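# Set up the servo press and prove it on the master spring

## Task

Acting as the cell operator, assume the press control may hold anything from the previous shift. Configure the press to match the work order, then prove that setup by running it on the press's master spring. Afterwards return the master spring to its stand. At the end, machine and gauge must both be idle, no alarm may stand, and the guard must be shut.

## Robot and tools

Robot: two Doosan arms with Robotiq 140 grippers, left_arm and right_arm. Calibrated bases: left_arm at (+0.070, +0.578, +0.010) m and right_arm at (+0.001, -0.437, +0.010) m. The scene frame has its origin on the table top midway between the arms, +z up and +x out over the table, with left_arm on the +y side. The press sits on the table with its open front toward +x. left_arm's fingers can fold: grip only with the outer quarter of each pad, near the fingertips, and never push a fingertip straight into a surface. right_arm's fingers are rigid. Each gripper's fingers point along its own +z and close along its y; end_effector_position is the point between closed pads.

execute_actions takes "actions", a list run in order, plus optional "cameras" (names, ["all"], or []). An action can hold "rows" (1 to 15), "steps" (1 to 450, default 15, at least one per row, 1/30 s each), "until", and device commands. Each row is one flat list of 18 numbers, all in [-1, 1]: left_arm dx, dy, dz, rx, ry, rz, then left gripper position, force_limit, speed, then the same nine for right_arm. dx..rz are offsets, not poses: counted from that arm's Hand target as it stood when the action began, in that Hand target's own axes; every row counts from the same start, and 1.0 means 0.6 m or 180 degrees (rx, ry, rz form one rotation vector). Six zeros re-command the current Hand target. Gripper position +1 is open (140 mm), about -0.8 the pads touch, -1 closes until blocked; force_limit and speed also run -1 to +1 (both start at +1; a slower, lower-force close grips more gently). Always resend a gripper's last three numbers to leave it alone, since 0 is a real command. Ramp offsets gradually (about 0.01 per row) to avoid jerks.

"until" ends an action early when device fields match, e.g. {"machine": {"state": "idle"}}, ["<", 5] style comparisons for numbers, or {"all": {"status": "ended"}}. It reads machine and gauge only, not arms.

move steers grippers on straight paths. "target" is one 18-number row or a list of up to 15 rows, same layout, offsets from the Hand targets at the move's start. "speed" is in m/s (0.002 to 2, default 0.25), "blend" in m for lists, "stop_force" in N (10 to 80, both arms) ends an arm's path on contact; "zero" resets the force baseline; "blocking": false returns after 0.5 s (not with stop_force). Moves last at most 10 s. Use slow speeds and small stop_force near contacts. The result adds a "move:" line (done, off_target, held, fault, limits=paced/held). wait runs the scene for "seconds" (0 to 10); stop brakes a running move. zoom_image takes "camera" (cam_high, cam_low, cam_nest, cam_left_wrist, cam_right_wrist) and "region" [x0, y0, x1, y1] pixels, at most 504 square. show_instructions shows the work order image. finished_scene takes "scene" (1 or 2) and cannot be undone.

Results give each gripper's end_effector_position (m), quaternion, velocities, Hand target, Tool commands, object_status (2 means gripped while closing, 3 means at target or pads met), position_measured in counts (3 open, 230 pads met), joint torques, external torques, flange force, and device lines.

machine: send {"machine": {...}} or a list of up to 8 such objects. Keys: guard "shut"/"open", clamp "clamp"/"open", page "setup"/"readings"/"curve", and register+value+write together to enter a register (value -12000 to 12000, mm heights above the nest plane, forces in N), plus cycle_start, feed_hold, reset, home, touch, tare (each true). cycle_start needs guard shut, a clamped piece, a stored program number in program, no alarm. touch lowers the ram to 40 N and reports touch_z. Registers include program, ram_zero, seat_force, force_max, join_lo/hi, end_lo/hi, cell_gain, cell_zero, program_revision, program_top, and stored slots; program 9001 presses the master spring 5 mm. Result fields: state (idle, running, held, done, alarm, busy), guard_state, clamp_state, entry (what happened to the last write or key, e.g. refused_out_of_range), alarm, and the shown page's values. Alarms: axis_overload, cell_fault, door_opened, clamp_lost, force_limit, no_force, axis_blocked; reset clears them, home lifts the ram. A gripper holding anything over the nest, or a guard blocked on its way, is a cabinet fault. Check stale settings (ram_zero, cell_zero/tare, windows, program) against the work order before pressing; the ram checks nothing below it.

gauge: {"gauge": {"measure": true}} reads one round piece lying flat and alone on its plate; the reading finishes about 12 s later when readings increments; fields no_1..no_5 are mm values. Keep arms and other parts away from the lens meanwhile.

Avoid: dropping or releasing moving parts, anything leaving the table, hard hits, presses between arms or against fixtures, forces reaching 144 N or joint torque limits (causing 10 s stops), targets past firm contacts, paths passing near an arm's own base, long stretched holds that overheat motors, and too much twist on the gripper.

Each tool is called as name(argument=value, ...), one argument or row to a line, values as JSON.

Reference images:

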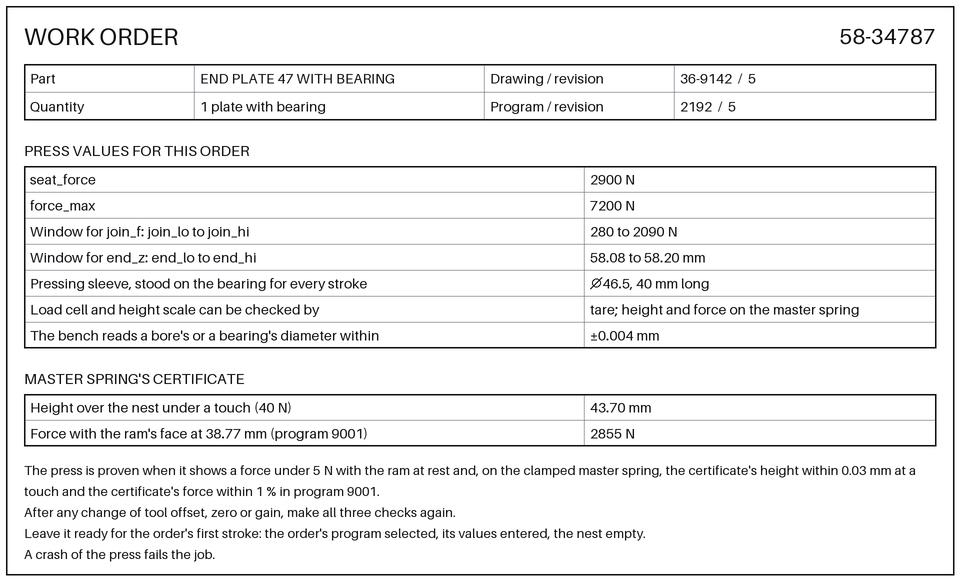

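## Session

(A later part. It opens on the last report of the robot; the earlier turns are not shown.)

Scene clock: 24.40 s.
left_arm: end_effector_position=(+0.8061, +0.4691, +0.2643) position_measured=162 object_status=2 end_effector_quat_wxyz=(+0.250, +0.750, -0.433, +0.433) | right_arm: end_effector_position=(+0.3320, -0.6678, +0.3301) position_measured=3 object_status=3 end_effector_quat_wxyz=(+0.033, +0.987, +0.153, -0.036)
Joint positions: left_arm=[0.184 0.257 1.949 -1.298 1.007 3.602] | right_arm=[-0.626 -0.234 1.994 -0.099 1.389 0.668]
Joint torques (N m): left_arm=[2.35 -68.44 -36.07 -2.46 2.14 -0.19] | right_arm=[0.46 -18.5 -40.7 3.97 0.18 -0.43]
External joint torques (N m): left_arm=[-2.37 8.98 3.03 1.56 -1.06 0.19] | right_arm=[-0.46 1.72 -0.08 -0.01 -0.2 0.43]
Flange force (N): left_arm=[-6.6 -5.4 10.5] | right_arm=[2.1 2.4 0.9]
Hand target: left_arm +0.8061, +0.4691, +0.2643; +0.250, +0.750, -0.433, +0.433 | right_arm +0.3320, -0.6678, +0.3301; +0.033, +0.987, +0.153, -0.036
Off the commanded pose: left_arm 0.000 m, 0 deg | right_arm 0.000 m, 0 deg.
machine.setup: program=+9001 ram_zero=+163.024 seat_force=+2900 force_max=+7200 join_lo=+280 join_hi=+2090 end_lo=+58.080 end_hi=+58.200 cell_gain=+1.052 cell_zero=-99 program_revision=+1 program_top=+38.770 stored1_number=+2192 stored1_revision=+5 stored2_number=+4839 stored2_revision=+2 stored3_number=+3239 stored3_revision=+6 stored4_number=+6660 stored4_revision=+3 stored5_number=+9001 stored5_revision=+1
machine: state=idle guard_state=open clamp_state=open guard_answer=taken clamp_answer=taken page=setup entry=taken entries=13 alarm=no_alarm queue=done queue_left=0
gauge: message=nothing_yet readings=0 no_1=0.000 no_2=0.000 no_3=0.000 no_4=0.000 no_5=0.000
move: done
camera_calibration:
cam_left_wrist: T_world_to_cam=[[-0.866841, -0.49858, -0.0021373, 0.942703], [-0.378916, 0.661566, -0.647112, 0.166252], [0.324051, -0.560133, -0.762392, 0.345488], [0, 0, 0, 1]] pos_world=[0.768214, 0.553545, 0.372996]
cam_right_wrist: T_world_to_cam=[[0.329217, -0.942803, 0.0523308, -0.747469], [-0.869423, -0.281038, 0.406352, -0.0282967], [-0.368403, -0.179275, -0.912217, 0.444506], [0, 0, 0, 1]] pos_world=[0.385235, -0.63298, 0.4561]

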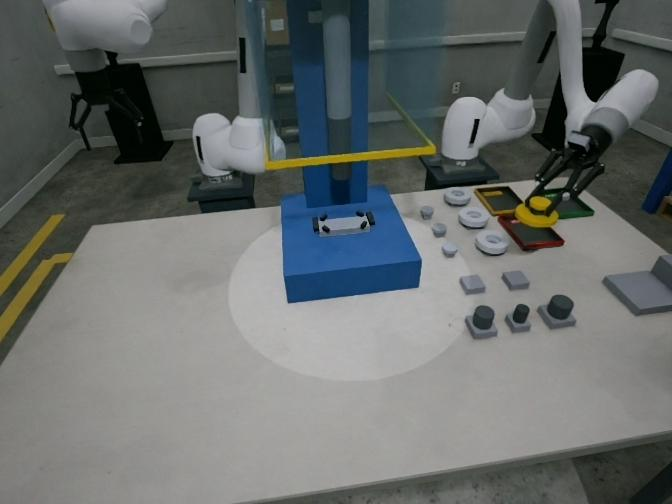

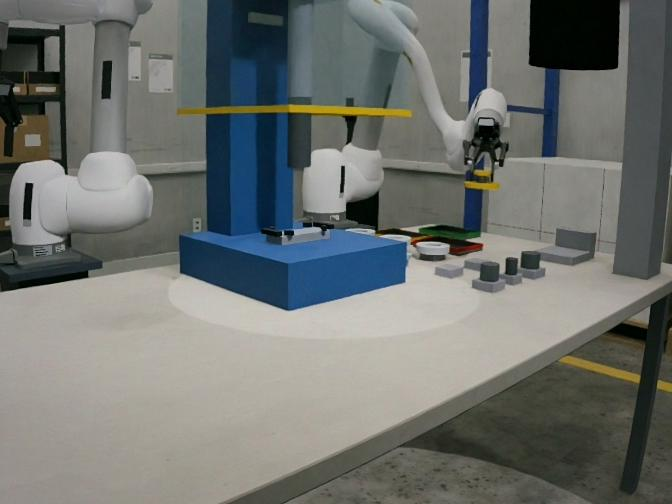

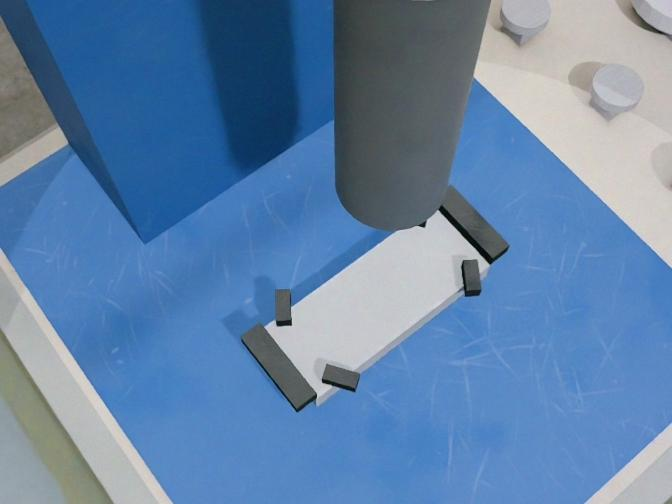

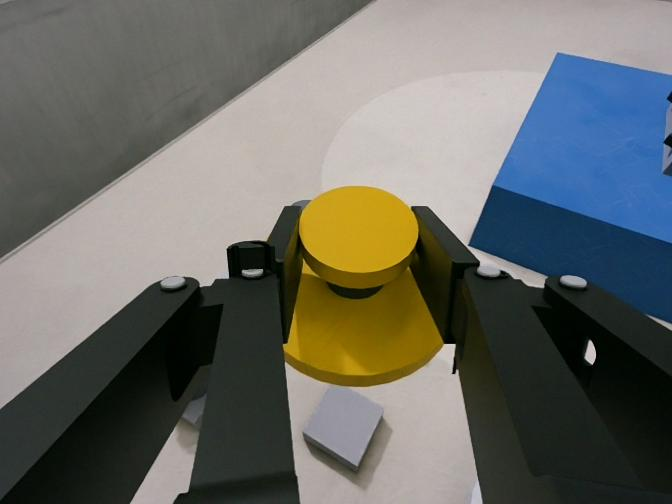

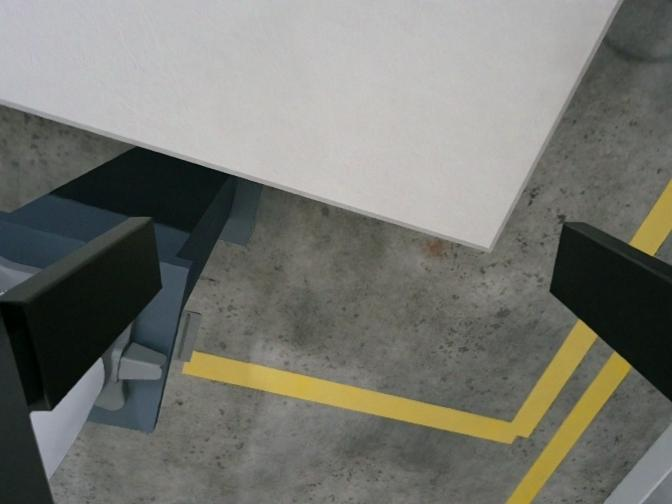

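move(
  target=[
    [0.034,0.435,0.2885,0,0,0,-1,0,-1,0,0,0,0,0,0,1,1,1],
    [0.131,0.6675,0.474,0,0,0,-1,0,-1,0,0,0,0,0,0,1,1,1],
  ],
  speed=[0.2,0.1],
  blend=[0.05,0],
  cameras=["all"],
)

zoom_image(
  camera="cam_low",
  region=[220, 130, 400, 270],
)

Scene clock: 29.63 s.
left_arm: end_effector_position=(+0.6023, +0.0214, +0.1902) position_measured=162 object_status=2 end_effector_quat_wxyz=(+0.250, +0.750, -0.433, +0.433) | right_arm: end_effector_position=(+0.3320, -0.6678, +0.3301) position_measured=3 object_status=3 end_effector_quat_wxyz=(+0.033, +0.987, +0.153, -0.036)
Joint positions: left_arm=[-0.731 0.193 2.213 -2.382 0.391 4.149] | right_arm=[-0.626 -0.234 1.994 -0.099 1.389 0.668]
Joint torques (N m): left_arm=[3.06 -58.53 -33.31 -2.99 4.11 -0.23] | right_arm=[0.57 -19.01 -40.87 4 0.16 -0.46]
External joint torques (N m): left_arm=[-2.68 9.3 4.29 0.35 -2.03 0.23] | right_arm=[-0.56 2.56 0.16 -0.03 -0.19 0.46]
Flange force (N): left_arm=[0.0 0.0 0.0] | right_arm=[2.8 3.3 1.5]
Hand target: left_arm +0.6022, +0.0215, +0.1901; +0.250, +0.750, -0.433, +0.433 | right_arm +0.3320, -0.6678, +0.3301; +0.033, +0.987, +0.153, -0.036
Off the commanded pose: left_arm 0.000 m, 0 deg | right_arm 0.000 m, 0 deg.
machine.setup: program=+9001 ram_zero=+163.024 seat_force=+2900 force_max=+7200 join_lo=+280 join_hi=+2090 end_lo=+58.080 end_hi=+58.200 cell_gain=+1.052 cell_zero=-99 program_revision=+1 program_top=+38.770 stored1_number=+2192 stored1_revision=+5 stored2_number=+4839 stored2_revision=+2 stored3_number=+3239 stored3_revision=+6 stored4_number=+6660 stored4_revision=+3 stored5_number=+9001 stored5_revision=+1
machine: state=idle guard_state=open clamp_state=open guard_answer=taken clamp_answer=taken page=setup entry=taken entries=13 alarm=no_alarm queue=done queue_left=0
gauge: message=nothing_yet readings=0 no_1=0.000 no_2=0.000 no_3=0.000 no_4=0.000 no_5=0.000
move: done
camera_calibration:
cam_left_wrist: T_world_to_cam=[[-0.866827, -0.498604, -0.00222733, 0.54269], [-0.378851, 0.661527, -0.64719, 0.337251], [0.324164, -0.560158, -0.762326, 0.104182], [0, 0, 0, 1]] pos_world=[0.564414, 0.105845, 0.298895]
cam_right_wrist: T_world_to_cam=[[0.329217, -0.942803, 0.0523308, -0.747469], [-0.869423, -0.281038, 0.406352, -0.0282967], [-0.368403, -0.179275, -0.912217, 0.444506], [0, 0, 0, 1]] pos_world=[0.385235, -0.63298, 0.4561]

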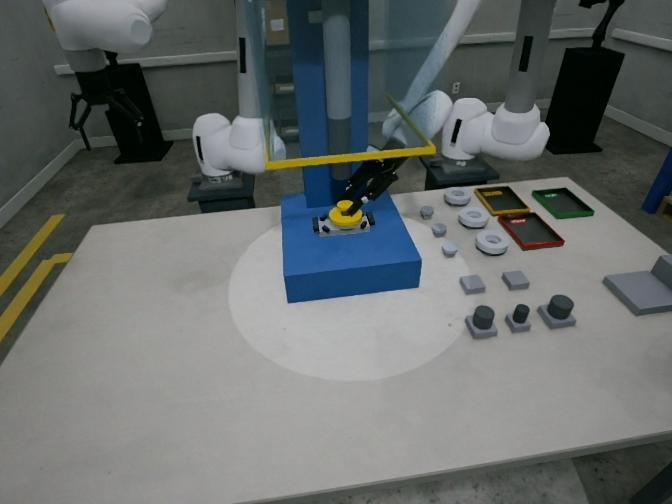

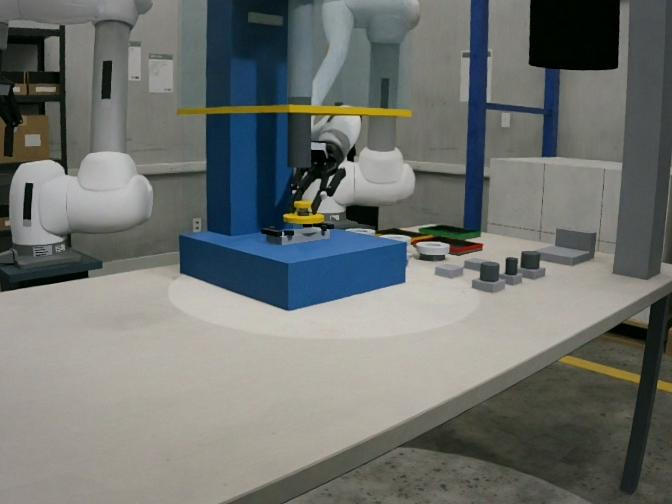

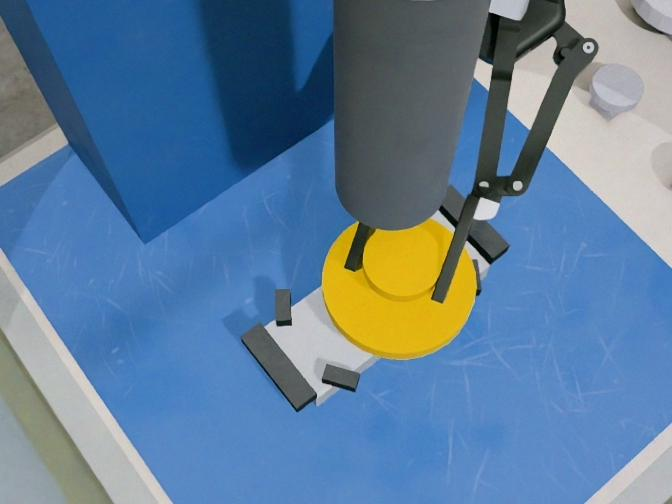

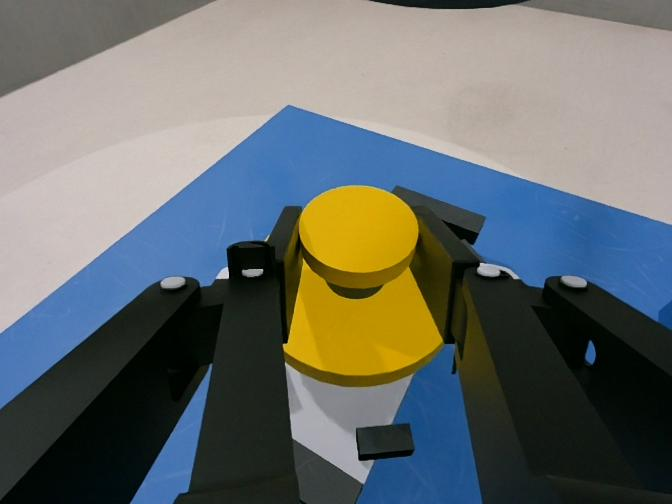

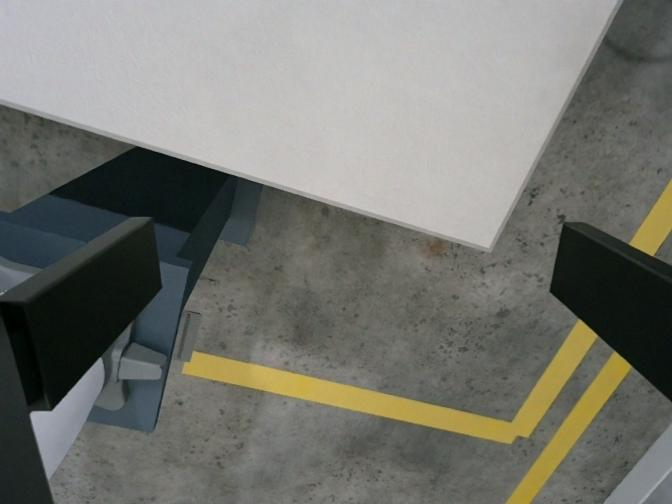

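Scaled by 2.800.

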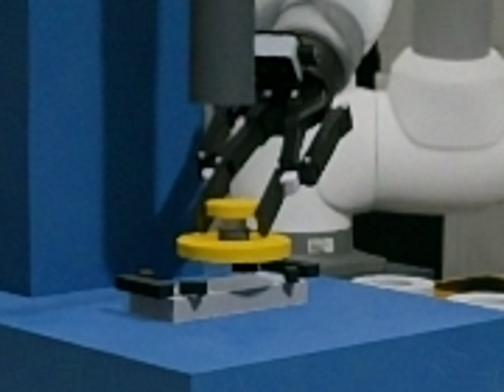

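move(
  target=[-0.0165,0.027,-0.0018,0,0,0,-1,0,-1,0,0,0,0,0,0,1,1,1],
  speed=0.06,
  cameras=["cam_nest","cam_low"],
)

zoom_image(
  camera="cam_low",
  region=[250, 190, 340, 250],
)

zoom_image(
  camera="cam_nest",
  region=[230, 170, 530, 420],
)

Scene clock: 31.47 s.
left_arm: end_effector_position=(+0.5852, +0.0185, +0.1820) position_measured=162 object_status=2 end_effector_quat_wxyz=(+0.250, +0.750, -0.433, +0.433) | right_arm: end_effector_position=(+0.3320, -0.6678, +0.3301) position_measured=3 object_status=3 end_effector_quat_wxyz=(+0.033, +0.987, +0.153, -0.036)
Joint positions: left_arm=[-0.759 0.19 2.239 -2.473 0.395 4.225] | right_arm=[-0.626 -0.234 1.994 -0.099 1.389 0.668]
Joint torques (N m): left_arm=[3 -57.52 -32.5 -2.93 4.18 -0.17] | right_arm=[0.49 -18.76 -40.88 3.98 0.2 -0.45]
External joint torques (N m): left_arm=[-2.77 9.15 3.98 0.22 -2 0.17] | right_arm=[-0.46 1.71 0.03 -0.01 -0.22 0.45]
Flange force (N): left_arm=[0.0 0.0 0.0] | right_arm=[2.1 2.3 1.1]
Hand target: left_arm +0.5852, +0.0185, +0.1820; +0.250, +0.750, -0.433, +0.433 | right_arm +0.3320, -0.6678, +0.3301; +0.033, +0.987, +0.153, -0.036
Off the commanded pose: left_arm 0.000 m, 0 deg | right_arm 0.000 m, 0 deg.
machine.setup: program=+9001 ram_zero=+163.024 seat_force=+2900 force_max=+7200 join_lo=+280 join_hi=+2090 end_lo=+58.080 end_hi=+58.200 cell_gain=+1.052 cell_zero=-99 program_revision=+1 program_top=+38.770 stored1_number=+2192 stored1_revision=+5 stored2_number=+4839 stored2_revision=+2 stored3_number=+3239 stored3_revision=+6 stored4_number=+6660 stored4_revision=+3 stored5_number=+9001 stored5_revision=+1
machine: state=idle guard_state=open clamp_state=open guard_answer=taken clamp_answer=taken page=setup entry=taken entries=13 alarm=no_alarm queue=done queue_left=0
gauge: message=nothing_yet readings=0 no_1=0.000 no_2=0.000 no_3=0.000 no_4=0.000 no_5=0.000
move: done
Images, in order (width x height): cam_low 672x504, cam_nest 672x504.

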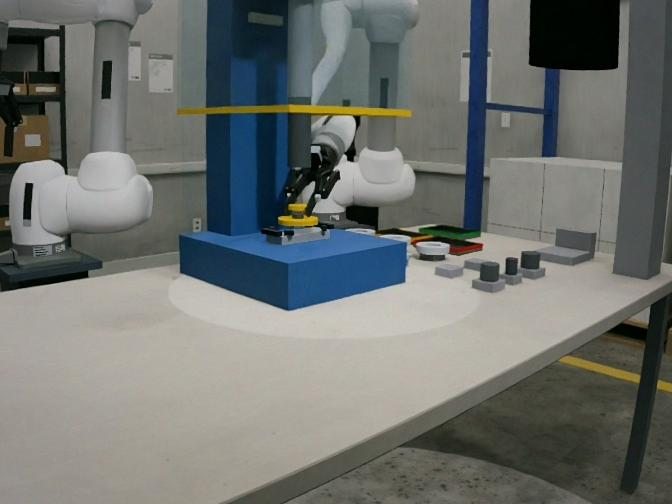

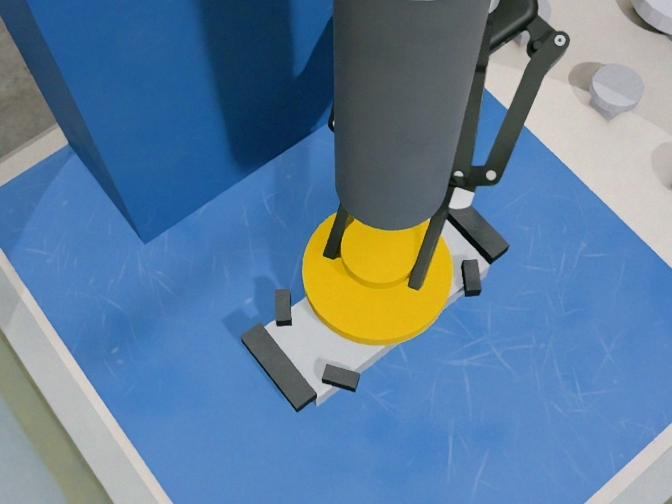

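Scaled by 5.600.

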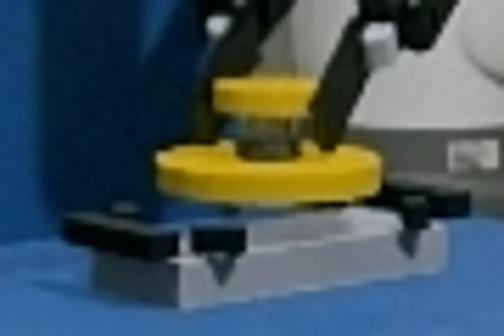

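Scaled by 1.680.

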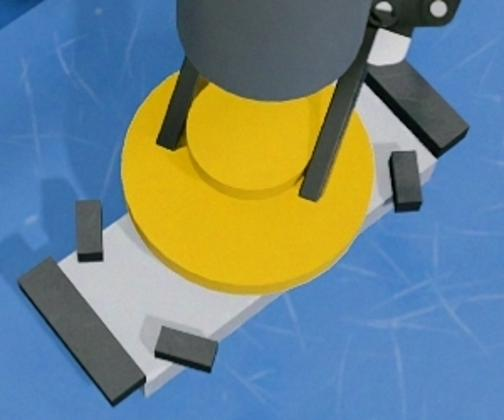

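move(
  target=[-0.0215,-0.0033,0.0212,0,0,0,-1,0,-1,0,0,0,0,0,0,1,1,1],
  speed=0.03,
  cameras=["cam_nest","cam_low"],
)

zoom_image(
  camera="cam_low",
  region=[250, 190, 340, 250],
)

zoom_image(
  camera="cam_nest",
  region=[230, 170, 530, 420],
)

Scene clock: 33.10 s.
left_arm: end_effector_position=(+0.5892, +0.0155, +0.1645) position_measured=162 object_status=2 end_effector_quat_wxyz=(+0.250, +0.750, -0.433, +0.433) | right_arm: end_effector_position=(+0.3320, -0.6678, +0.3301) position_measured=3 object_status=3 end_effector_quat_wxyz=(+0.033, +0.987, +0.153, -0.036)
Joint positions: left_arm=[-0.758 0.225 2.241 -2.521 0.425 4.278] | right_arm=[-0.626 -0.234 1.994 -0.099 1.389 0.668]
Joint torques (N m): left_arm=[2.62 -60.18 -31.08 -2.87 4.32 -0.17] | right_arm=[0.37 -18.81 -40.86 3.98 0.19 -0.43]
External joint torques (N m): left_arm=[-2.52 9.5 3.88 0.2 -2.08 0.17] | right_arm=[-0.37 2.2 0.07 -0.01 -0.22 0.43]
Flange force (N): left_arm=[-8.2 4.0 13.5] | right_arm=[2.8 2.8 1.3]
Hand target: left_arm +0.5892, +0.0155, +0.1645; +0.250, +0.750, -0.433, +0.433 | right_arm +0.3320, -0.6678, +0.3301; +0.033, +0.987, +0.153, -0.036
Off the commanded pose: left_arm 0.000 m, 0 deg | right_arm 0.000 m, 0 deg.
machine.setup: program=+9001 ram_zero=+163.024 seat_force=+2900 force_max=+7200 join_lo=+280 join_hi=+2090 end_lo=+58.080 end_hi=+58.200 cell_gain=+1.052 cell_zero=-99 program_revision=+1 program_top=+38.770 stored1_number=+2192 stored1_revision=+5 stored2_number=+4839 stored2_revision=+2 stored3_number=+3239 stored3_revision=+6 stored4_number=+6660 stored4_revision=+3 stored5_number=+9001 stored5_revision=+1
machine: state=idle guard_state=open clamp_state=open guard_answer=taken clamp_answer=taken page=setup entry=taken entries=13 alarm=no_alarm queue=done queue_left=0
gauge: message=nothing_yet readings=0 no_1=0.000 no_2=0.000 no_3=0.000 no_4=0.000 no_5=0.000
move: done
Images, in order (width x height): cam_low 672x504, cam_nest 672x504.

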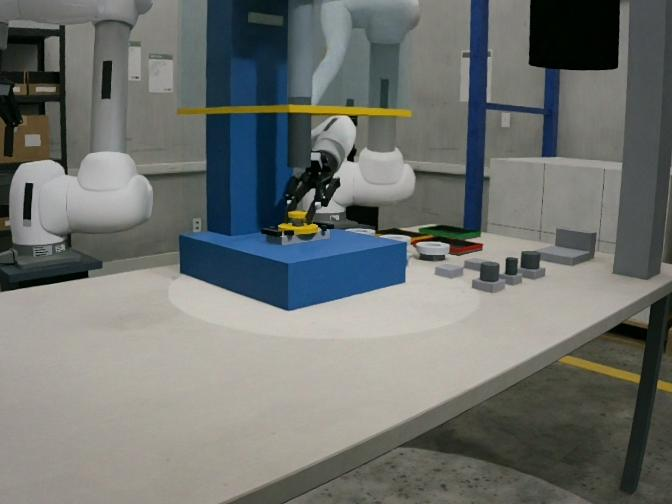

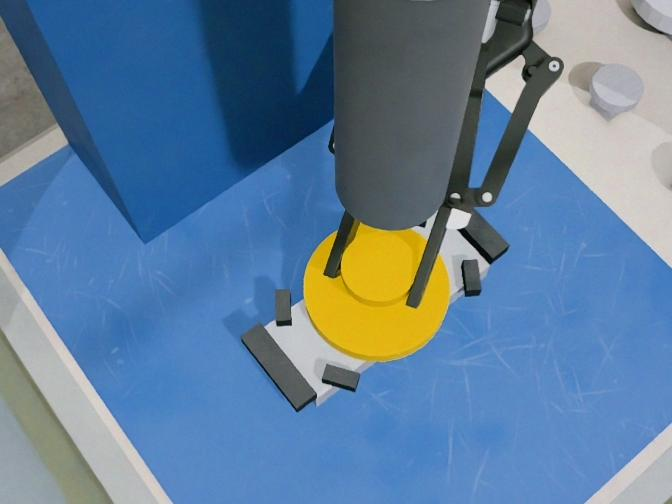

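Scaled by 5.600.

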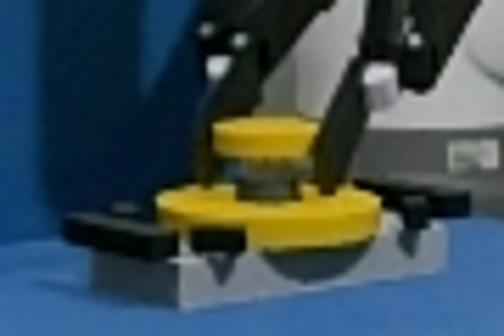

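Scaled by 1.680.

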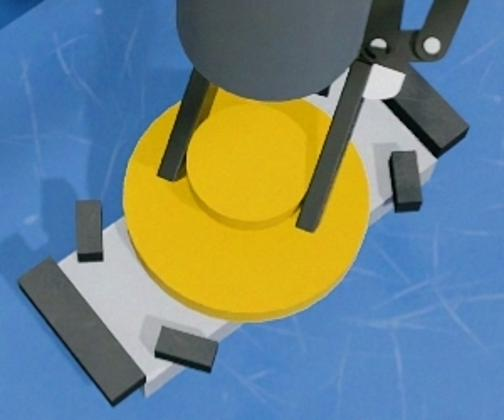

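move(
  target=[-0.0173,0,0.01,0,0,0,-1,0,-1,0,0,0,0,0,0,1,1,1],
  speed=0.006,
  stop_force=10,
  cameras=["cam_nest","cam_low"],
)

zoom_image(
  camera="cam_low",
  region=[250, 190, 340, 250],
)

Scene clock: 34.53 s.
left_arm: end_effector_position=(+0.5893, +0.0154, +0.1620) position_measured=162 object_status=2 end_effector_quat_wxyz=(+0.250, +0.750, -0.433, +0.433) | right_arm: end_effector_position=(+0.3320, -0.6678, +0.3301) position_measured=3 object_status=3 end_effector_quat_wxyz=(+0.033, +0.987, +0.153, -0.036)
Joint positions: left_arm=[-0.758 0.229 2.243 -2.529 0.431 4.287] | right_arm=[-0.626 -0.234 1.994 -0.099 1.389 0.668]
Joint torques (N m): left_arm=[1.14 -49.2 -25.46 -2.23 1.52 -0.26] | right_arm=[0.03 -18.85 -40.77 4.02 0.15 -0.45]
External joint torques (N m): left_arm=[-0.91 -1.77 -1.59 -0.42 0.72 0.25] | right_arm=[-0.06 2.34 0.03 -0.06 -0.18 0.45]
Flange force (N): left_arm=[0.9 3.5 0.4] | right_arm=[3.6 2.4 1.1]
Hand target: left_arm +0.5893, +0.0154, +0.1620; +0.250, +0.750, -0.433, +0.433 (not the last commanded pose) | right_arm +0.3320, -0.6678, +0.3301; +0.033, +0.987, +0.153, -0.036
Off the commanded pose: left_arm 0.009 m, 0 deg | right_arm 0.000 m, 0 deg.
machine.setup: program=+9001 ram_zero=+163.024 seat_force=+2900 force_max=+7200 join_lo=+280 join_hi=+2090 end_lo=+58.080 end_hi=+58.200 cell_gain=+1.052 cell_zero=-99 program_revision=+1 program_top=+38.770 stored1_number=+2192 stored1_revision=+5 stored2_number=+4839 stored2_revision=+2 stored3_number=+3239 stored3_revision=+6 stored4_number=+6660 stored4_revision=+3 stored5_number=+9001 stored5_revision=+1
machine: state=idle guard_state=open clamp_state=open guard_answer=taken clamp_answer=taken page=setup entry=taken entries=13 alarm=no_alarm queue=done queue_left=0
gauge: message=nothing_yet readings=0 no_1=0.000 no_2=0.000 no_3=0.000 no_4=0.000 no_5=0.000
move: contact (left_arm)
Images, in order (width x height): cam_low 672x504, cam_nest 672x504.

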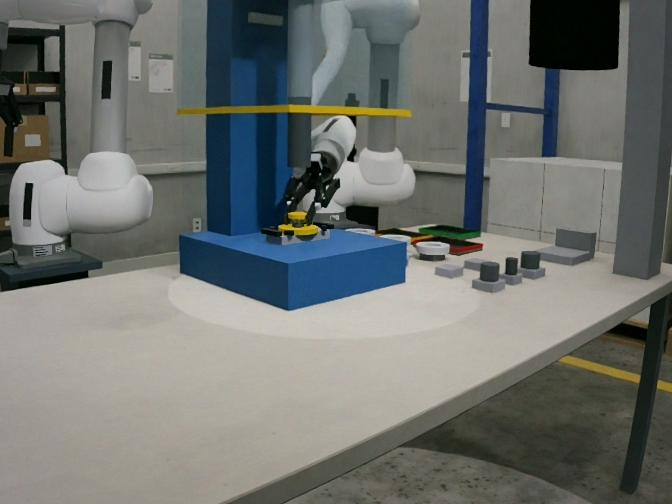

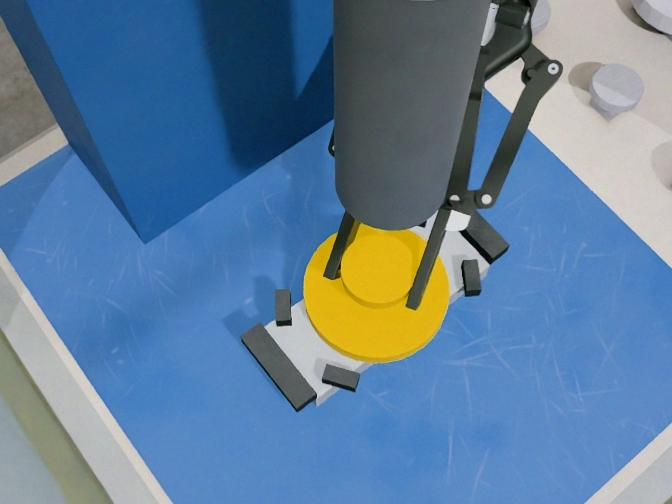

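Scaled by 5.600.

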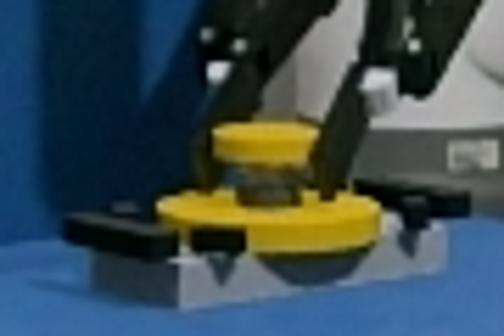

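execute_actions(
  actions=[
    {"rows":[[0,0,0,0,0,0,0.18,-1,-1,0,0,0,0,0,0,1,1,1]],"steps":60},
  ],
)

move(
  target=[
    [0,0,-0.2,0,0,0,0.18,-1,-1,0,0,0,0,0,0,1,1,1],
    [-0.1325,-0.389,-0.43,0,0,0,0.18,-1,-1,0,0,0,0,0,0,1,1,1],
  ],
  speed=[0.1,0.25],
  blend=[0.02,0],
)

execute_actions(
  actions=[
    {"machine":[{"clamp":"clamp"},{"guard":"shut"},{"page":"readings"}],"steps":150},
  ],
  cameras=["all"],
)

Scene clock: 37.40 s.
left_arm: end_effector_position=(+0.5893, +0.0154, +0.1620) position_measured=107 object_status=3 end_effector_quat_wxyz=(+0.250, +0.750, -0.433, +0.433) | right_arm: end_effector_position=(+0.3320, -0.6678, +0.3301) position_measured=3 object_status=3 end_effector_quat_wxyz=(+0.033, +0.987, +0.153, -0.036)
Joint positions: left_arm=[-0.758 0.229 2.243 -2.529 0.431 4.287] | right_arm=[-0.626 -0.234 1.994 -0.099 1.389 0.668]
Joint torques (N m): left_arm=[2.69 -54.34 -26.16 -2.52 2.28 -0.23] | right_arm=[0.15 -18.88 -40.8 4.01 0.19 -0.47]
External joint torques (N m): left_arm=[-2.54 3.38 -0.82 -0.13 -0.05 0.23] | right_arm=[-0.13 1.8 -0.02 -0.05 -0.21 0.47]
Flange force (N): left_arm=[-1.6 4.1 9.0] | right_arm=[2.9 1.9 0.9]
Hand target: left_arm +0.5893, +0.0154, +0.1620; +0.250, +0.750, -0.433, +0.433 | right_arm +0.3320, -0.6678, +0.3301; +0.033, +0.987, +0.153, -0.036
Off the commanded pose: left_arm 0.000 m, 0 deg | right_arm 0.000 m, 0 deg.
machine.setup: program=+9001 ram_zero=+163.024 seat_force=+2900 force_max=+7200 join_lo=+280 join_hi=+2090 end_lo=+58.080 end_hi=+58.200 cell_gain=+1.052 cell_zero=-99 program_revision=+1 program_top=+38.770 stored1_number=+2192 stored1_revision=+5 stored2_number=+4839 stored2_revision=+2 stored3_number=+3239 stored3_revision=+6 stored4_number=+6660 stored4_revision=+3 stored5_number=+9001 stored5_revision=+1
machine: state=idle guard_state=open clamp_state=open guard_answer=taken clamp_answer=taken page=setup entry=taken entries=13 alarm=no_alarm queue=done queue_left=0
gauge: message=nothing_yet readings=0 no_1=0.000 no_2=0.000 no_3=0.000 no_4=0.000 no_5=0.000
camera_calibration:
cam_left_wrist: T_world_to_cam=[[-0.866873, -0.498524, -0.00217452, 0.528333], [-0.378735, 0.661398, -0.647389, 0.317879], [0.324177, -0.56038, -0.762157, 0.0835187], [0, 0, 0, 1]] pos_world=[0.551315, 0.099944, 0.270595]
cam_right_wrist: T_world_to_cam=[[0.329217, -0.942803, 0.0523308, -0.747469], [-0.869423, -0.281038, 0.406352, -0.0282967], [-0.368403, -0.179275, -0.912217, 0.444506], [0, 0, 0, 1]] pos_world=[0.385235, -0.63298, 0.4561]

Scene clock: 40.10 s.
left_arm: end_effector_position=(+0.6597, +0.3600, +0.2222) position_measured=107 object_status=3 end_effector_quat_wxyz=(+0.250, +0.750, -0.433, +0.433) | right_arm: end_effector_position=(+0.3320, -0.6678, +0.3301) position_measured=3 object_status=3 end_effector_quat_wxyz=(+0.033, +0.987, +0.153, -0.036)
Joint positions: left_arm=[0.001 0.077 2.272 -1.506 0.845 3.749] | right_arm=[-0.626 -0.234 1.994 -0.099 1.389 0.668]
Joint torques (N m): left_arm=[2.54 -39.34 -27.57 -1.08 1.47 -0.13] | right_arm=[0.44 -18.78 -40.84 4 0.16 -0.45]
External joint torques (N m): left_arm=[-2.48 2.8 -1.3 -0.21 -0.09 0.13] | right_arm=[-0.57 2.5 0.12 -0.04 -0.19 0.45]
Flange force (N): left_arm=[0.6 -2.7 8.9] | right_arm=[2.7 3.3 1.4]
Hand target: left_arm +0.6597, +0.3601, +0.2222; +0.250, +0.750, -0.433, +0.433 | right_arm +0.3320, -0.6678, +0.3301; +0.033, +0.987, +0.153, -0.036
Off the commanded pose: left_arm 0.000 m, 0 deg | right_arm 0.000 m, 0 deg.
machine.setup: program=+9001 ram_zero=+163.024 seat_force=+2900 force_max=+7200 join_lo=+280 join_hi=+2090 end_lo=+58.080 end_hi=+58.200 cell_gain=+1.052 cell_zero=-99 program_revision=+1 program_top=+38.770 stored1_number=+2192 stored1_revision=+5 stored2_number=+4839 stored2_revision=+2 stored3_number=+3239 stored3_revision=+6 stored4_number=+6660 stored4_revision=+3 stored5_number=+9001 stored5_revision=+1
machine: state=idle guard_state=open clamp_state=open guard_answer=taken clamp_answer=taken page=setup entry=taken entries=13 alarm=no_alarm queue=done queue_left=0
gauge: message=nothing_yet readings=0 no_1=0.000 no_2=0.000 no_3=0.000 no_4=0.000 no_5=0.000
move: done
camera_calibration:
cam_left_wrist: T_world_to_cam=[[-0.866889, -0.498497, -0.00213631, 0.761355], [-0.378714, 0.661361, -0.64744, 0.155656], [0.324159, -0.560449, -0.762114, 0.29968], [0, 0, 0, 1]] pos_world=[0.621815, 0.444544, 0.330795]
cam_right_wrist: T_world_to_cam=[[0.329217, -0.942803, 0.0523308, -0.747469], [-0.869423, -0.281038, 0.406352, -0.0282967], [-0.368403, -0.179275, -0.912217, 0.444506], [0, 0, 0, 1]] pos_world=[0.385235, -0.63298, 0.4561]

Scene clock: 45.30 s.
left_arm: end_effector_position=(+0.6597, +0.3601, +0.2222) position_measured=107 object_status=3 end_effector_quat_wxyz=(+0.250, +0.750, -0.433, +0.433) | right_arm: end_effector_position=(+0.3320, -0.6678, +0.3301) position_measured=3 object_status=3 end_effector_quat_wxyz=(+0.033, +0.987, +0.153, -0.036)
Joint positions: left_arm=[0.001 0.077 2.272 -1.506 0.845 3.749] | right_arm=[-0.626 -0.234 1.994 -0.099 1.389 0.668]
Joint torques (N m): left_arm=[2.6 -39.97 -27.81 -1.16 1.38 -0.19] | right_arm=[0.3 -18.74 -40.78 4 0.15 -0.42]
External joint torques (N m): left_arm=[-2.72 3.46 -1.14 -0.15 0.01 0.19] | right_arm=[-0.09 1.45 -0.12 -0.01 -0.17 0.43]
Flange force (N): left_arm=[-0.1 -3.2 9.9] | right_arm=[2.5 1.6 0.6]
Hand target: left_arm +0.6597, +0.3601, +0.2222; +0.250, +0.750, -0.433, +0.433 | right_arm +0.3320, -0.6678, +0.3301; +0.033, +0.987, +0.153, -0.036
Tool commands: left_gripper/position=+0.18 left_gripper/force_limit=-1.0 left_gripper/speed=-1.0 right_gripper/position=+1.0 right_gripper/force_limit=+1.0 right_gripper/speed=+1.0
Off the commanded pose: left_arm 0.000 m, 0 deg | right_arm 0.000 m, 0 deg.
machine.readings: force=+0 touch_z=+0.000 join_f=+0 peak_f=+0 end_z=+0.000 ok=+0 pos_z=+156.976 cycles=+0
machine: state=idle guard_state=shut clamp_state=clamped guard_answer=taken clamp_answer=taken page=readings entry=taken entries=13 alarm=no_alarm queue=done queue_left=0
gauge: message=nothing_yet readings=0 no_1=0.000 no_2=0.000 no_3=0.000 no_4=0.000 no_5=0.000
camera_calibration:
cam_left_wrist: T_world_to_cam=[[-0.866889, -0.498497, -0.00213631, 0.761355], [-0.378714, 0.661361, -0.64744, 0.155656], [0.324159, -0.560449, -0.762114, 0.29968], [0, 0, 0, 1]] pos_world=[0.621815, 0.444544, 0.330795]
cam_right_wrist: T_world_to_cam=[[0.329217, -0.942803, 0.0523308, -0.747469], [-0.869423, -0.281038, 0.406352, -0.0282967], [-0.368403, -0.179275, -0.912217, 0.444506], [0, 0, 0, 1]] pos_world=[0.385235, -0.63298, 0.4561]

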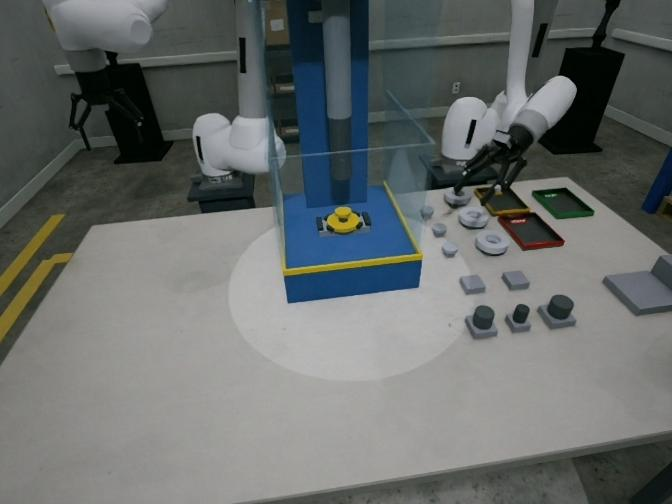

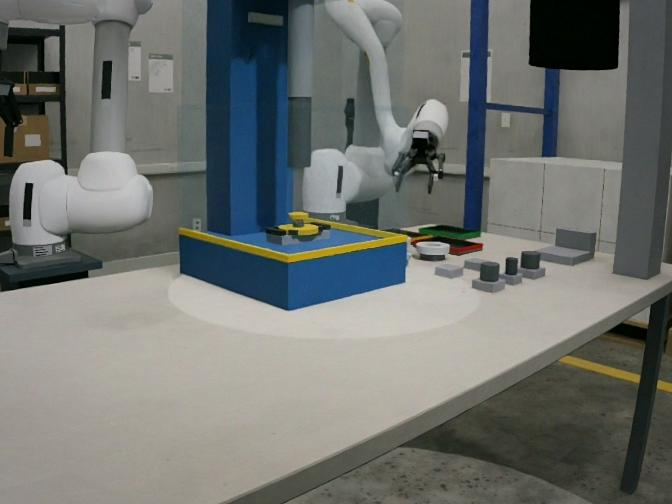

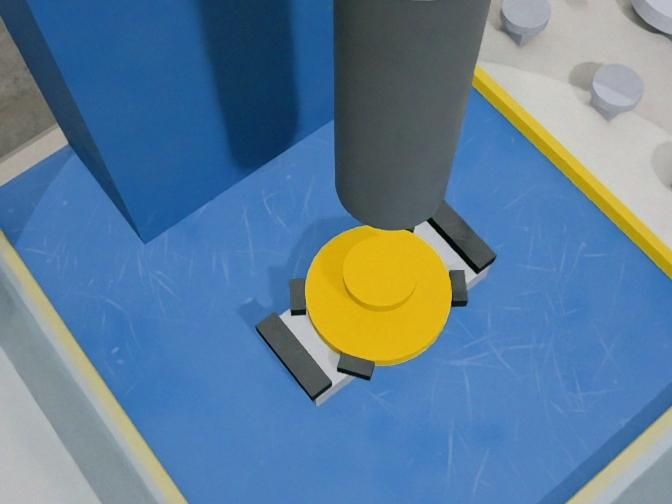

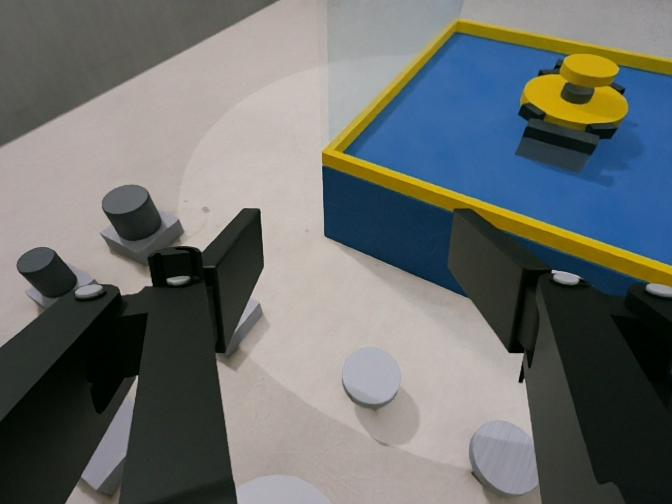

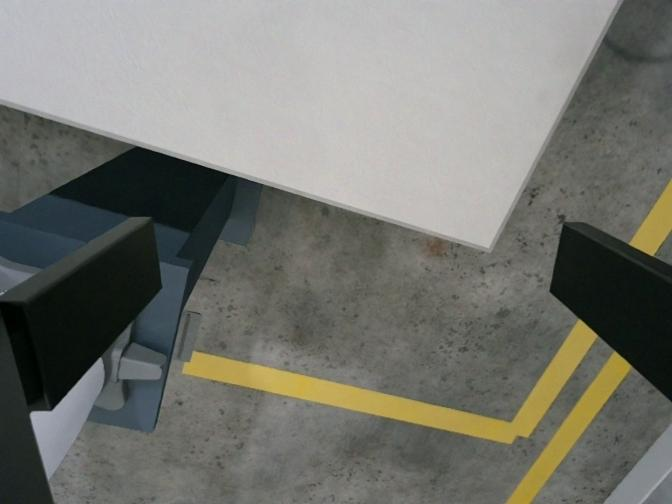

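execute_actions(
  actions=[
    {"machine":{"touch":true},"steps":450,"until":{"any":{"status":"ended"}}},
    {"steps":450,"until":{"machine":{"state":"idle"}}},
  ],
)

Scene clock: 56.07 s.
left_arm: end_effector_position=(+0.6597, +0.3601, +0.2222) position_measured=107 object_status=3 end_effector_quat_wxyz=(+0.250, +0.750, -0.433, +0.433) | right_arm: end_effector_position=(+0.3320, -0.6678, +0.3301) position_measured=3 object_status=3 end_effector_quat_wxyz=(+0.033, +0.987, +0.153, -0.036)
Joint positions: left_arm=[0.001 0.077 2.272 -1.506 0.845 3.749] | right_arm=[-0.626 -0.234 1.994 -0.099 1.389 0.668]
Joint torques (N m): left_arm=[2.61 -39.76 -28.02 -1.12 1.41 -0.2] | right_arm=[0.57 -18.83 -40.83 3.99 0.2 -0.45]
External joint torques (N m): left_arm=[-2.72 3.28 -0.8 -0.18 -0.02 0.2] | right_arm=[-0.48 1.64 -0.08 -0.01 -0.21 0.45]
External joint torques at the end of the 1st action: left_arm=[-2.44 3.07 -0.96 -0.17 -0.03 0.23] | right_arm=[-0.36 1.71 -0.23 -0.03 -0.19 0.46]
Flange force (N): left_arm=[-0.4 -2.4 9.7] | right_arm=[2.0 2.3 0.9]
Flange force at the end of the 1st action (N): left_arm=[-0.3 -2.6 9.0] | right_arm=[2.5 2.4 0.6]
Hand target: left_arm +0.6597, +0.3601, +0.2222; +0.250, +0.750, -0.433, +0.433 | right_arm +0.3320, -0.6678, +0.3301; +0.033, +0.987, +0.153, -0.036
Tool commands: left_gripper/position=+0.18 left_gripper/force_limit=-1.0 left_gripper/speed=-1.0 right_gripper/position=+1.0 right_gripper/force_limit=+1.0 right_gripper/speed=+1.0
Off the commanded pose: left_arm 0.000 m, 0 deg | right_arm 0.000 m, 0 deg.
machine.readings: force=+0 touch_z=+44.435 join_f=+0 peak_f=+0 end_z=+0.000 ok=+0 pos_z=+156.976 cycles=+0
machine: state=idle guard_state=shut clamp_state=clamped guard_answer=taken clamp_answer=taken page=readings entry=taken entries=14 alarm=no_alarm queue=done queue_left=0
gauge: message=nothing_yet readings=0 no_1=0.000 no_2=0.000 no_3=0.000 no_4=0.000 no_5=0.000
camera_calibration:
cam_left_wrist: T_world_to_cam=[[-0.866873, -0.498524, -0.00217452, 0.76137], [-0.378735, 0.661398, -0.647389, 0.155635], [0.324177, -0.56038, -0.762157, 0.299653], [0, 0, 0, 1]] pos_world=[0.621815, 0.444544, 0.330795]
cam_right_wrist: T_world_to_cam=[[0.329217, -0.942803, 0.0523308, -0.747469], [-0.869423, -0.281038, 0.406352, -0.0282967], [-0.368403, -0.179275, -0.912217, 0.444506], [0, 0, 0, 1]] pos_world=[0.385235, -0.63298, 0.4561]

execute_actions(
  actions=[
    {"machine":[{"register":"ram_zero","value":163.759,"write":true},{"touch":true}],"steps":450,"until":{"any":{"status":"ended"}}},
    {"steps":450,"until":{"all":{"status":"ended"}}},
  ],
)

Scene clock: 67.10 s.
left_arm: end_effector_position=(+0.6597, +0.3601, +0.2222) position_measured=107 object_status=3 end_effector_quat_wxyz=(+0.250, +0.750, -0.433, +0.433) | right_arm: end_effector_position=(+0.3320, -0.6678, +0.3301) position_measured=3 object_status=3 end_effector_quat_wxyz=(+0.033, +0.987, +0.153, -0.036)
Joint positions: left_arm=[0.001 0.077 2.272 -1.506 0.845 3.749] | right_arm=[-0.626 -0.234 1.994 -0.099 1.389 0.668]
Joint torques (N m): left_arm=[2.88 -39.88 -28.12 -1.15 1.41 -0.23] | right_arm=[0.55 -18.54 -40.8 4.03 0.13 -0.46]
External joint torques (N m): left_arm=[-2.95 3.36 -0.8 -0.15 -0.02 0.23] | right_arm=[-0.71 1.77 -0.05 -0.07 -0.15 0.46]
External joint torques at the end of the 1st action: left_arm=[-2.2 3.23 -0.91 -0.12 0.02 0.19] | right_arm=[0 1.78 -0.03 -0.01 -0.26 0.45]
Flange force (N): left_arm=[-0.3 -2.2 10.2] | right_arm=[1.7 2.8 0.9]
Flange force at the end of the 1st action (N): left_arm=[-0.6 -3.1 8.6] | right_arm=[3.1 1.8 1.0]
Hand target: left_arm +0.6597, +0.3601, +0.2222; +0.250, +0.750, -0.433, +0.433 | right_arm +0.3320, -0.6678, +0.3301; +0.033, +0.987, +0.153, -0.036
Tool commands: left_gripper/position=+0.18 left_gripper/force_limit=-1.0 left_gripper/speed=-1.0 right_gripper/position=+1.0 right_gripper/force_limit=+1.0 right_gripper/speed=+1.0
Off the commanded pose: left_arm 0.000 m, 0 deg | right_arm 0.000 m, 0 deg.
machine.readings: force=+0 touch_z=+43.690 join_f=+0 peak_f=+0 end_z=+0.000 ok=+0 pos_z=+156.241 cycles=+0
machine: state=idle guard_state=shut clamp_state=clamped guard_answer=taken clamp_answer=taken page=readings entry=taken entries=16 alarm=no_alarm queue=done queue_left=0
gauge: message=nothing_yet readings=0 no_1=0.000 no_2=0.000 no_3=0.000 no_4=0.000 no_5=0.000
camera_calibration:
cam_left_wrist: T_world_to_cam=[[-0.866873, -0.498524, -0.00217452, 0.76137], [-0.378735, 0.661398, -0.647389, 0.155635], [0.324177, -0.56038, -0.762157, 0.299653], [0, 0, 0, 1]] pos_world=[0.621815, 0.444544, 0.330795]
cam_right_wrist: T_world_to_cam=[[0.329217, -0.942803, 0.0523308, -0.747469], [-0.869423, -0.281038, 0.406352, -0.0282967], [-0.368403, -0.179275, -0.912217, 0.444506], [0, 0, 0, 1]] pos_world=[0.385235, -0.63298, 0.4561]

Good. Now the 9001 stroke.

execute_actions(
  actions=[
    {"machine":{"cycle_start":true},"steps":450,"until":{"any":{"status":"ended"}}},
    {"machine":{"page":"curve"},"steps":15},
    {"machine":{"page":"readings"},"steps":5},
  ],
)

Scene clock: 72.43 s.
left_arm: end_effector_position=(+0.6597, +0.3601, +0.2222) position_measured=107 object_status=3 end_effector_quat_wxyz=(+0.250, +0.750, -0.433, +0.433) | right_arm: end_effector_position=(+0.3320, -0.6678, +0.3301) position_measured=3 object_status=3 end_effector_quat_wxyz=(+0.033, +0.987, +0.153, -0.036)
Joint positions: left_arm=[0.001 0.077 2.272 -1.506 0.845 3.749] | right_arm=[-0.626 -0.234 1.994 -0.099 1.389 0.668]
Joint torques (N m): left_arm=[2.36 -40.08 -27.81 -1.16 1.4 -0.2] | right_arm=[0.05 -18.8 -40.78 3.99 0.2 -0.47]
External joint torques (N m): left_arm=[-2.34 3.52 -1.08 -0.14 -0.01 0.2] | right_arm=[-0.04 2.05 0.02 -0.03 -0.22 0.47]
External joint torques at the end of the 1st action: left_arm=[-2.2 3.15 -0.97 -0.17 0.05 0.15] | right_arm=[-0.33 1.41 -0.31 -0.03 -0.2 0.48]
External joint torques at the end of the 2nd action: left_arm=[-2.47 3.29 -0.96 -0.16 0.02 0.22] | right_arm=[-0.32 2.04 -0.12 -0.02 -0.23 0.46]
Flange force (N): left_arm=[-0.6 -3.6 9.3] | right_arm=[3.3 2.1 1.1]
Flange force at the end of the 1st action (N): left_arm=[-0.4 -3.1 8.5] | right_arm=[2.3 2.0 0.4]
Flange force at the end of the 2nd action (N): left_arm=[-0.5 -3.0 9.3] | right_arm=[2.9 2.6 0.9]
Hand target: left_arm +0.6597, +0.3601, +0.2222; +0.250, +0.750, -0.433, +0.433 | right_arm +0.3320, -0.6678, +0.3301; +0.033, +0.987, +0.153, -0.036
Tool commands: left_gripper/position=+0.18 left_gripper/force_limit=-1.0 left_gripper/speed=-1.0 right_gripper/position=+1.0 right_gripper/force_limit=+1.0 right_gripper/speed=+1.0
Off the commanded pose: left_arm 0.000 m, 0 deg | right_arm 0.000 m, 0 deg.
machine.readings: force=+0 touch_z=+43.690 join_f=+5930 peak_f=+6306 end_z=+38.768 ok=+0 pos_z=+156.241 cycles=+1
machine: state=done guard_state=shut clamp_state=clamped guard_answer=taken clamp_answer=taken page=readings entry=taken entries=17 alarm=no_alarm queue=done queue_left=0
gauge: message=nothing_yet readings=0 no_1=0.000 no_2=0.000 no_3=0.000 no_4=0.000 no_5=0.000
camera_calibration:
cam_left_wrist: T_world_to_cam=[[-0.866873, -0.498524, -0.00217452, 0.76137], [-0.378735, 0.661398, -0.647389, 0.155635], [0.324177, -0.56038, -0.762157, 0.299653], [0, 0, 0, 1]] pos_world=[0.621815, 0.444544, 0.330795]
cam_right_wrist: T_world_to_cam=[[0.329217, -0.942803, 0.0523308, -0.747469], [-0.869423, -0.281038, 0.406352, -0.0282967], [-0.368403, -0.179275, -0.912217, 0.444506], [0, 0, 0, 1]] pos_world=[0.385235, -0.63298, 0.4561]

execute_actions(
  actions=[
    {"machine":[{"register":"cell_gain","value":0.4763,"write":true},{"tare":true},{"touch":true}],"steps":450,"until":{"any":{"status":"ended"}}},
    {"steps":450,"until":{"all":{"status":"ended"}}},
    {"machine":{"page":"setup"},"steps":10},
    {"machine":{"page":"readings"},"steps":5},
  ],
)

Scene clock: 84.20 s.
left_arm: end_effector_position=(+0.6597, +0.3601, +0.2222) position_measured=107 object_status=3 end_effector_quat_wxyz=(+0.250, +0.750, -0.433, +0.433) | right_arm: end_effector_position=(+0.3320, -0.6678, +0.3301) position_measured=3 object_status=3 end_effector_quat_wxyz=(+0.033, +0.987, +0.153, -0.036)
Joint positions: left_arm=[0.001 0.077 2.272 -1.506 0.845 3.749] | right_arm=[-0.626 -0.234 1.994 -0.099 1.389 0.668]
Joint torques (N m): left_arm=[2.2 -39.73 -28.02 -1.13 1.41 -0.19] | right_arm=[0.22 -18.95 -40.84 3.99 0.18 -0.46]
External joint torques (N m): left_arm=[-2.23 3.21 -0.83 -0.17 -0.01 0.19] | right_arm=[-0.14 2.29 0.1 -0.03 -0.21 0.46]
External joint torques at the end of the 1st action: left_arm=[-2.61 2.83 -0.93 -0.12 -0.03 0.17] | right_arm=[-0.43 1.86 0.02 -0.01 -0.2 0.48]
External joint torques at the end of the 2nd action: left_arm=[-2.22 3.01 -0.92 -0.16 -0.04 0.15] | right_arm=[0.06 1.85 0.03 -0.03 -0.21 0.46]
External joint torques at the end of the 3rd action: left_arm=[-2.37 3.17 -0.9 -0.11 -0.02 0.22] | right_arm=[-0.43 1.93 0.07 -0.03 -0.19 0.45]
Flange force (N): left_arm=[-0.7 -2.9 8.7] | right_arm=[3.4 2.4 1.3]
Flange force at the end of the 1st action (N): left_arm=[0.3 -2.1 8.8] | right_arm=[2.4 2.4 1.1]
Flange force at the end of the 2nd action (N): left_arm=[-0.3 -2.7 8.4] | right_arm=[3.3 1.6 1.0]
Flange force at the end of the 3rd action (N): left_arm=[-0.5 -2.8 8.9] | right_arm=[2.4 2.5 1.1]
Hand target: left_arm +0.6597, +0.3601, +0.2222; +0.250, +0.750, -0.433, +0.433 | right_arm +0.3320, -0.6678, +0.3301; +0.033, +0.987, +0.153, -0.036
Tool commands: left_gripper/position=+0.18 left_gripper/force_limit=-1.0 left_gripper/speed=-1.0 right_gripper/position=+1.0 right_gripper/force_limit=+1.0 right_gripper/speed=+1.0
Off the commanded pose: left_arm 0.000 m, 0 deg | right_arm 0.000 m, 0 deg.
machine.readings: force=+0 touch_z=+43.667 join_f=+5930 peak_f=+6306 end_z=+38.768 ok=+0 pos_z=+156.241 cycles=+1
machine: state=done guard_state=shut clamp_state=clamped guard_answer=taken clamp_answer=taken page=readings entry=taken entries=20 alarm=no_alarm queue=done queue_left=0
gauge: message=nothing_yet readings=0 no_1=0.000 no_2=0.000 no_3=0.000 no_4=0.000 no_5=0.000
camera_calibration:
cam_left_wrist: T_world_to_cam=[[-0.866873, -0.498524, -0.00217452, 0.76137], [-0.378735, 0.661398, -0.647389, 0.155635], [0.324177, -0.56038, -0.762157, 0.299653], [0, 0, 0, 1]] pos_world=[0.621815, 0.444544, 0.330795]
cam_right_wrist: T_world_to_cam=[[0.329217, -0.942803, 0.0523308, -0.747469], [-0.869423, -0.281038, 0.406352, -0.0282967], [-0.368403, -0.179275, -0.912217, 0.444506], [0, 0, 0, 1]] pos_world=[0.385235, -0.63298, 0.4561]

execute_actions(
  actions=[
    {"machine":[{"register":"cell_gain","value":0.4732,"write":true},{"register":"ram_zero","value":163.726,"write":true},{"tare":true},{"touch":true},{"cycle_start":true}],"steps":450,"until":{"machine":{"queue":"done"}}},
    {"steps":400,"until":{"machine":{"cycles":["=",2]}}},
    {"steps":20},
  ],
)



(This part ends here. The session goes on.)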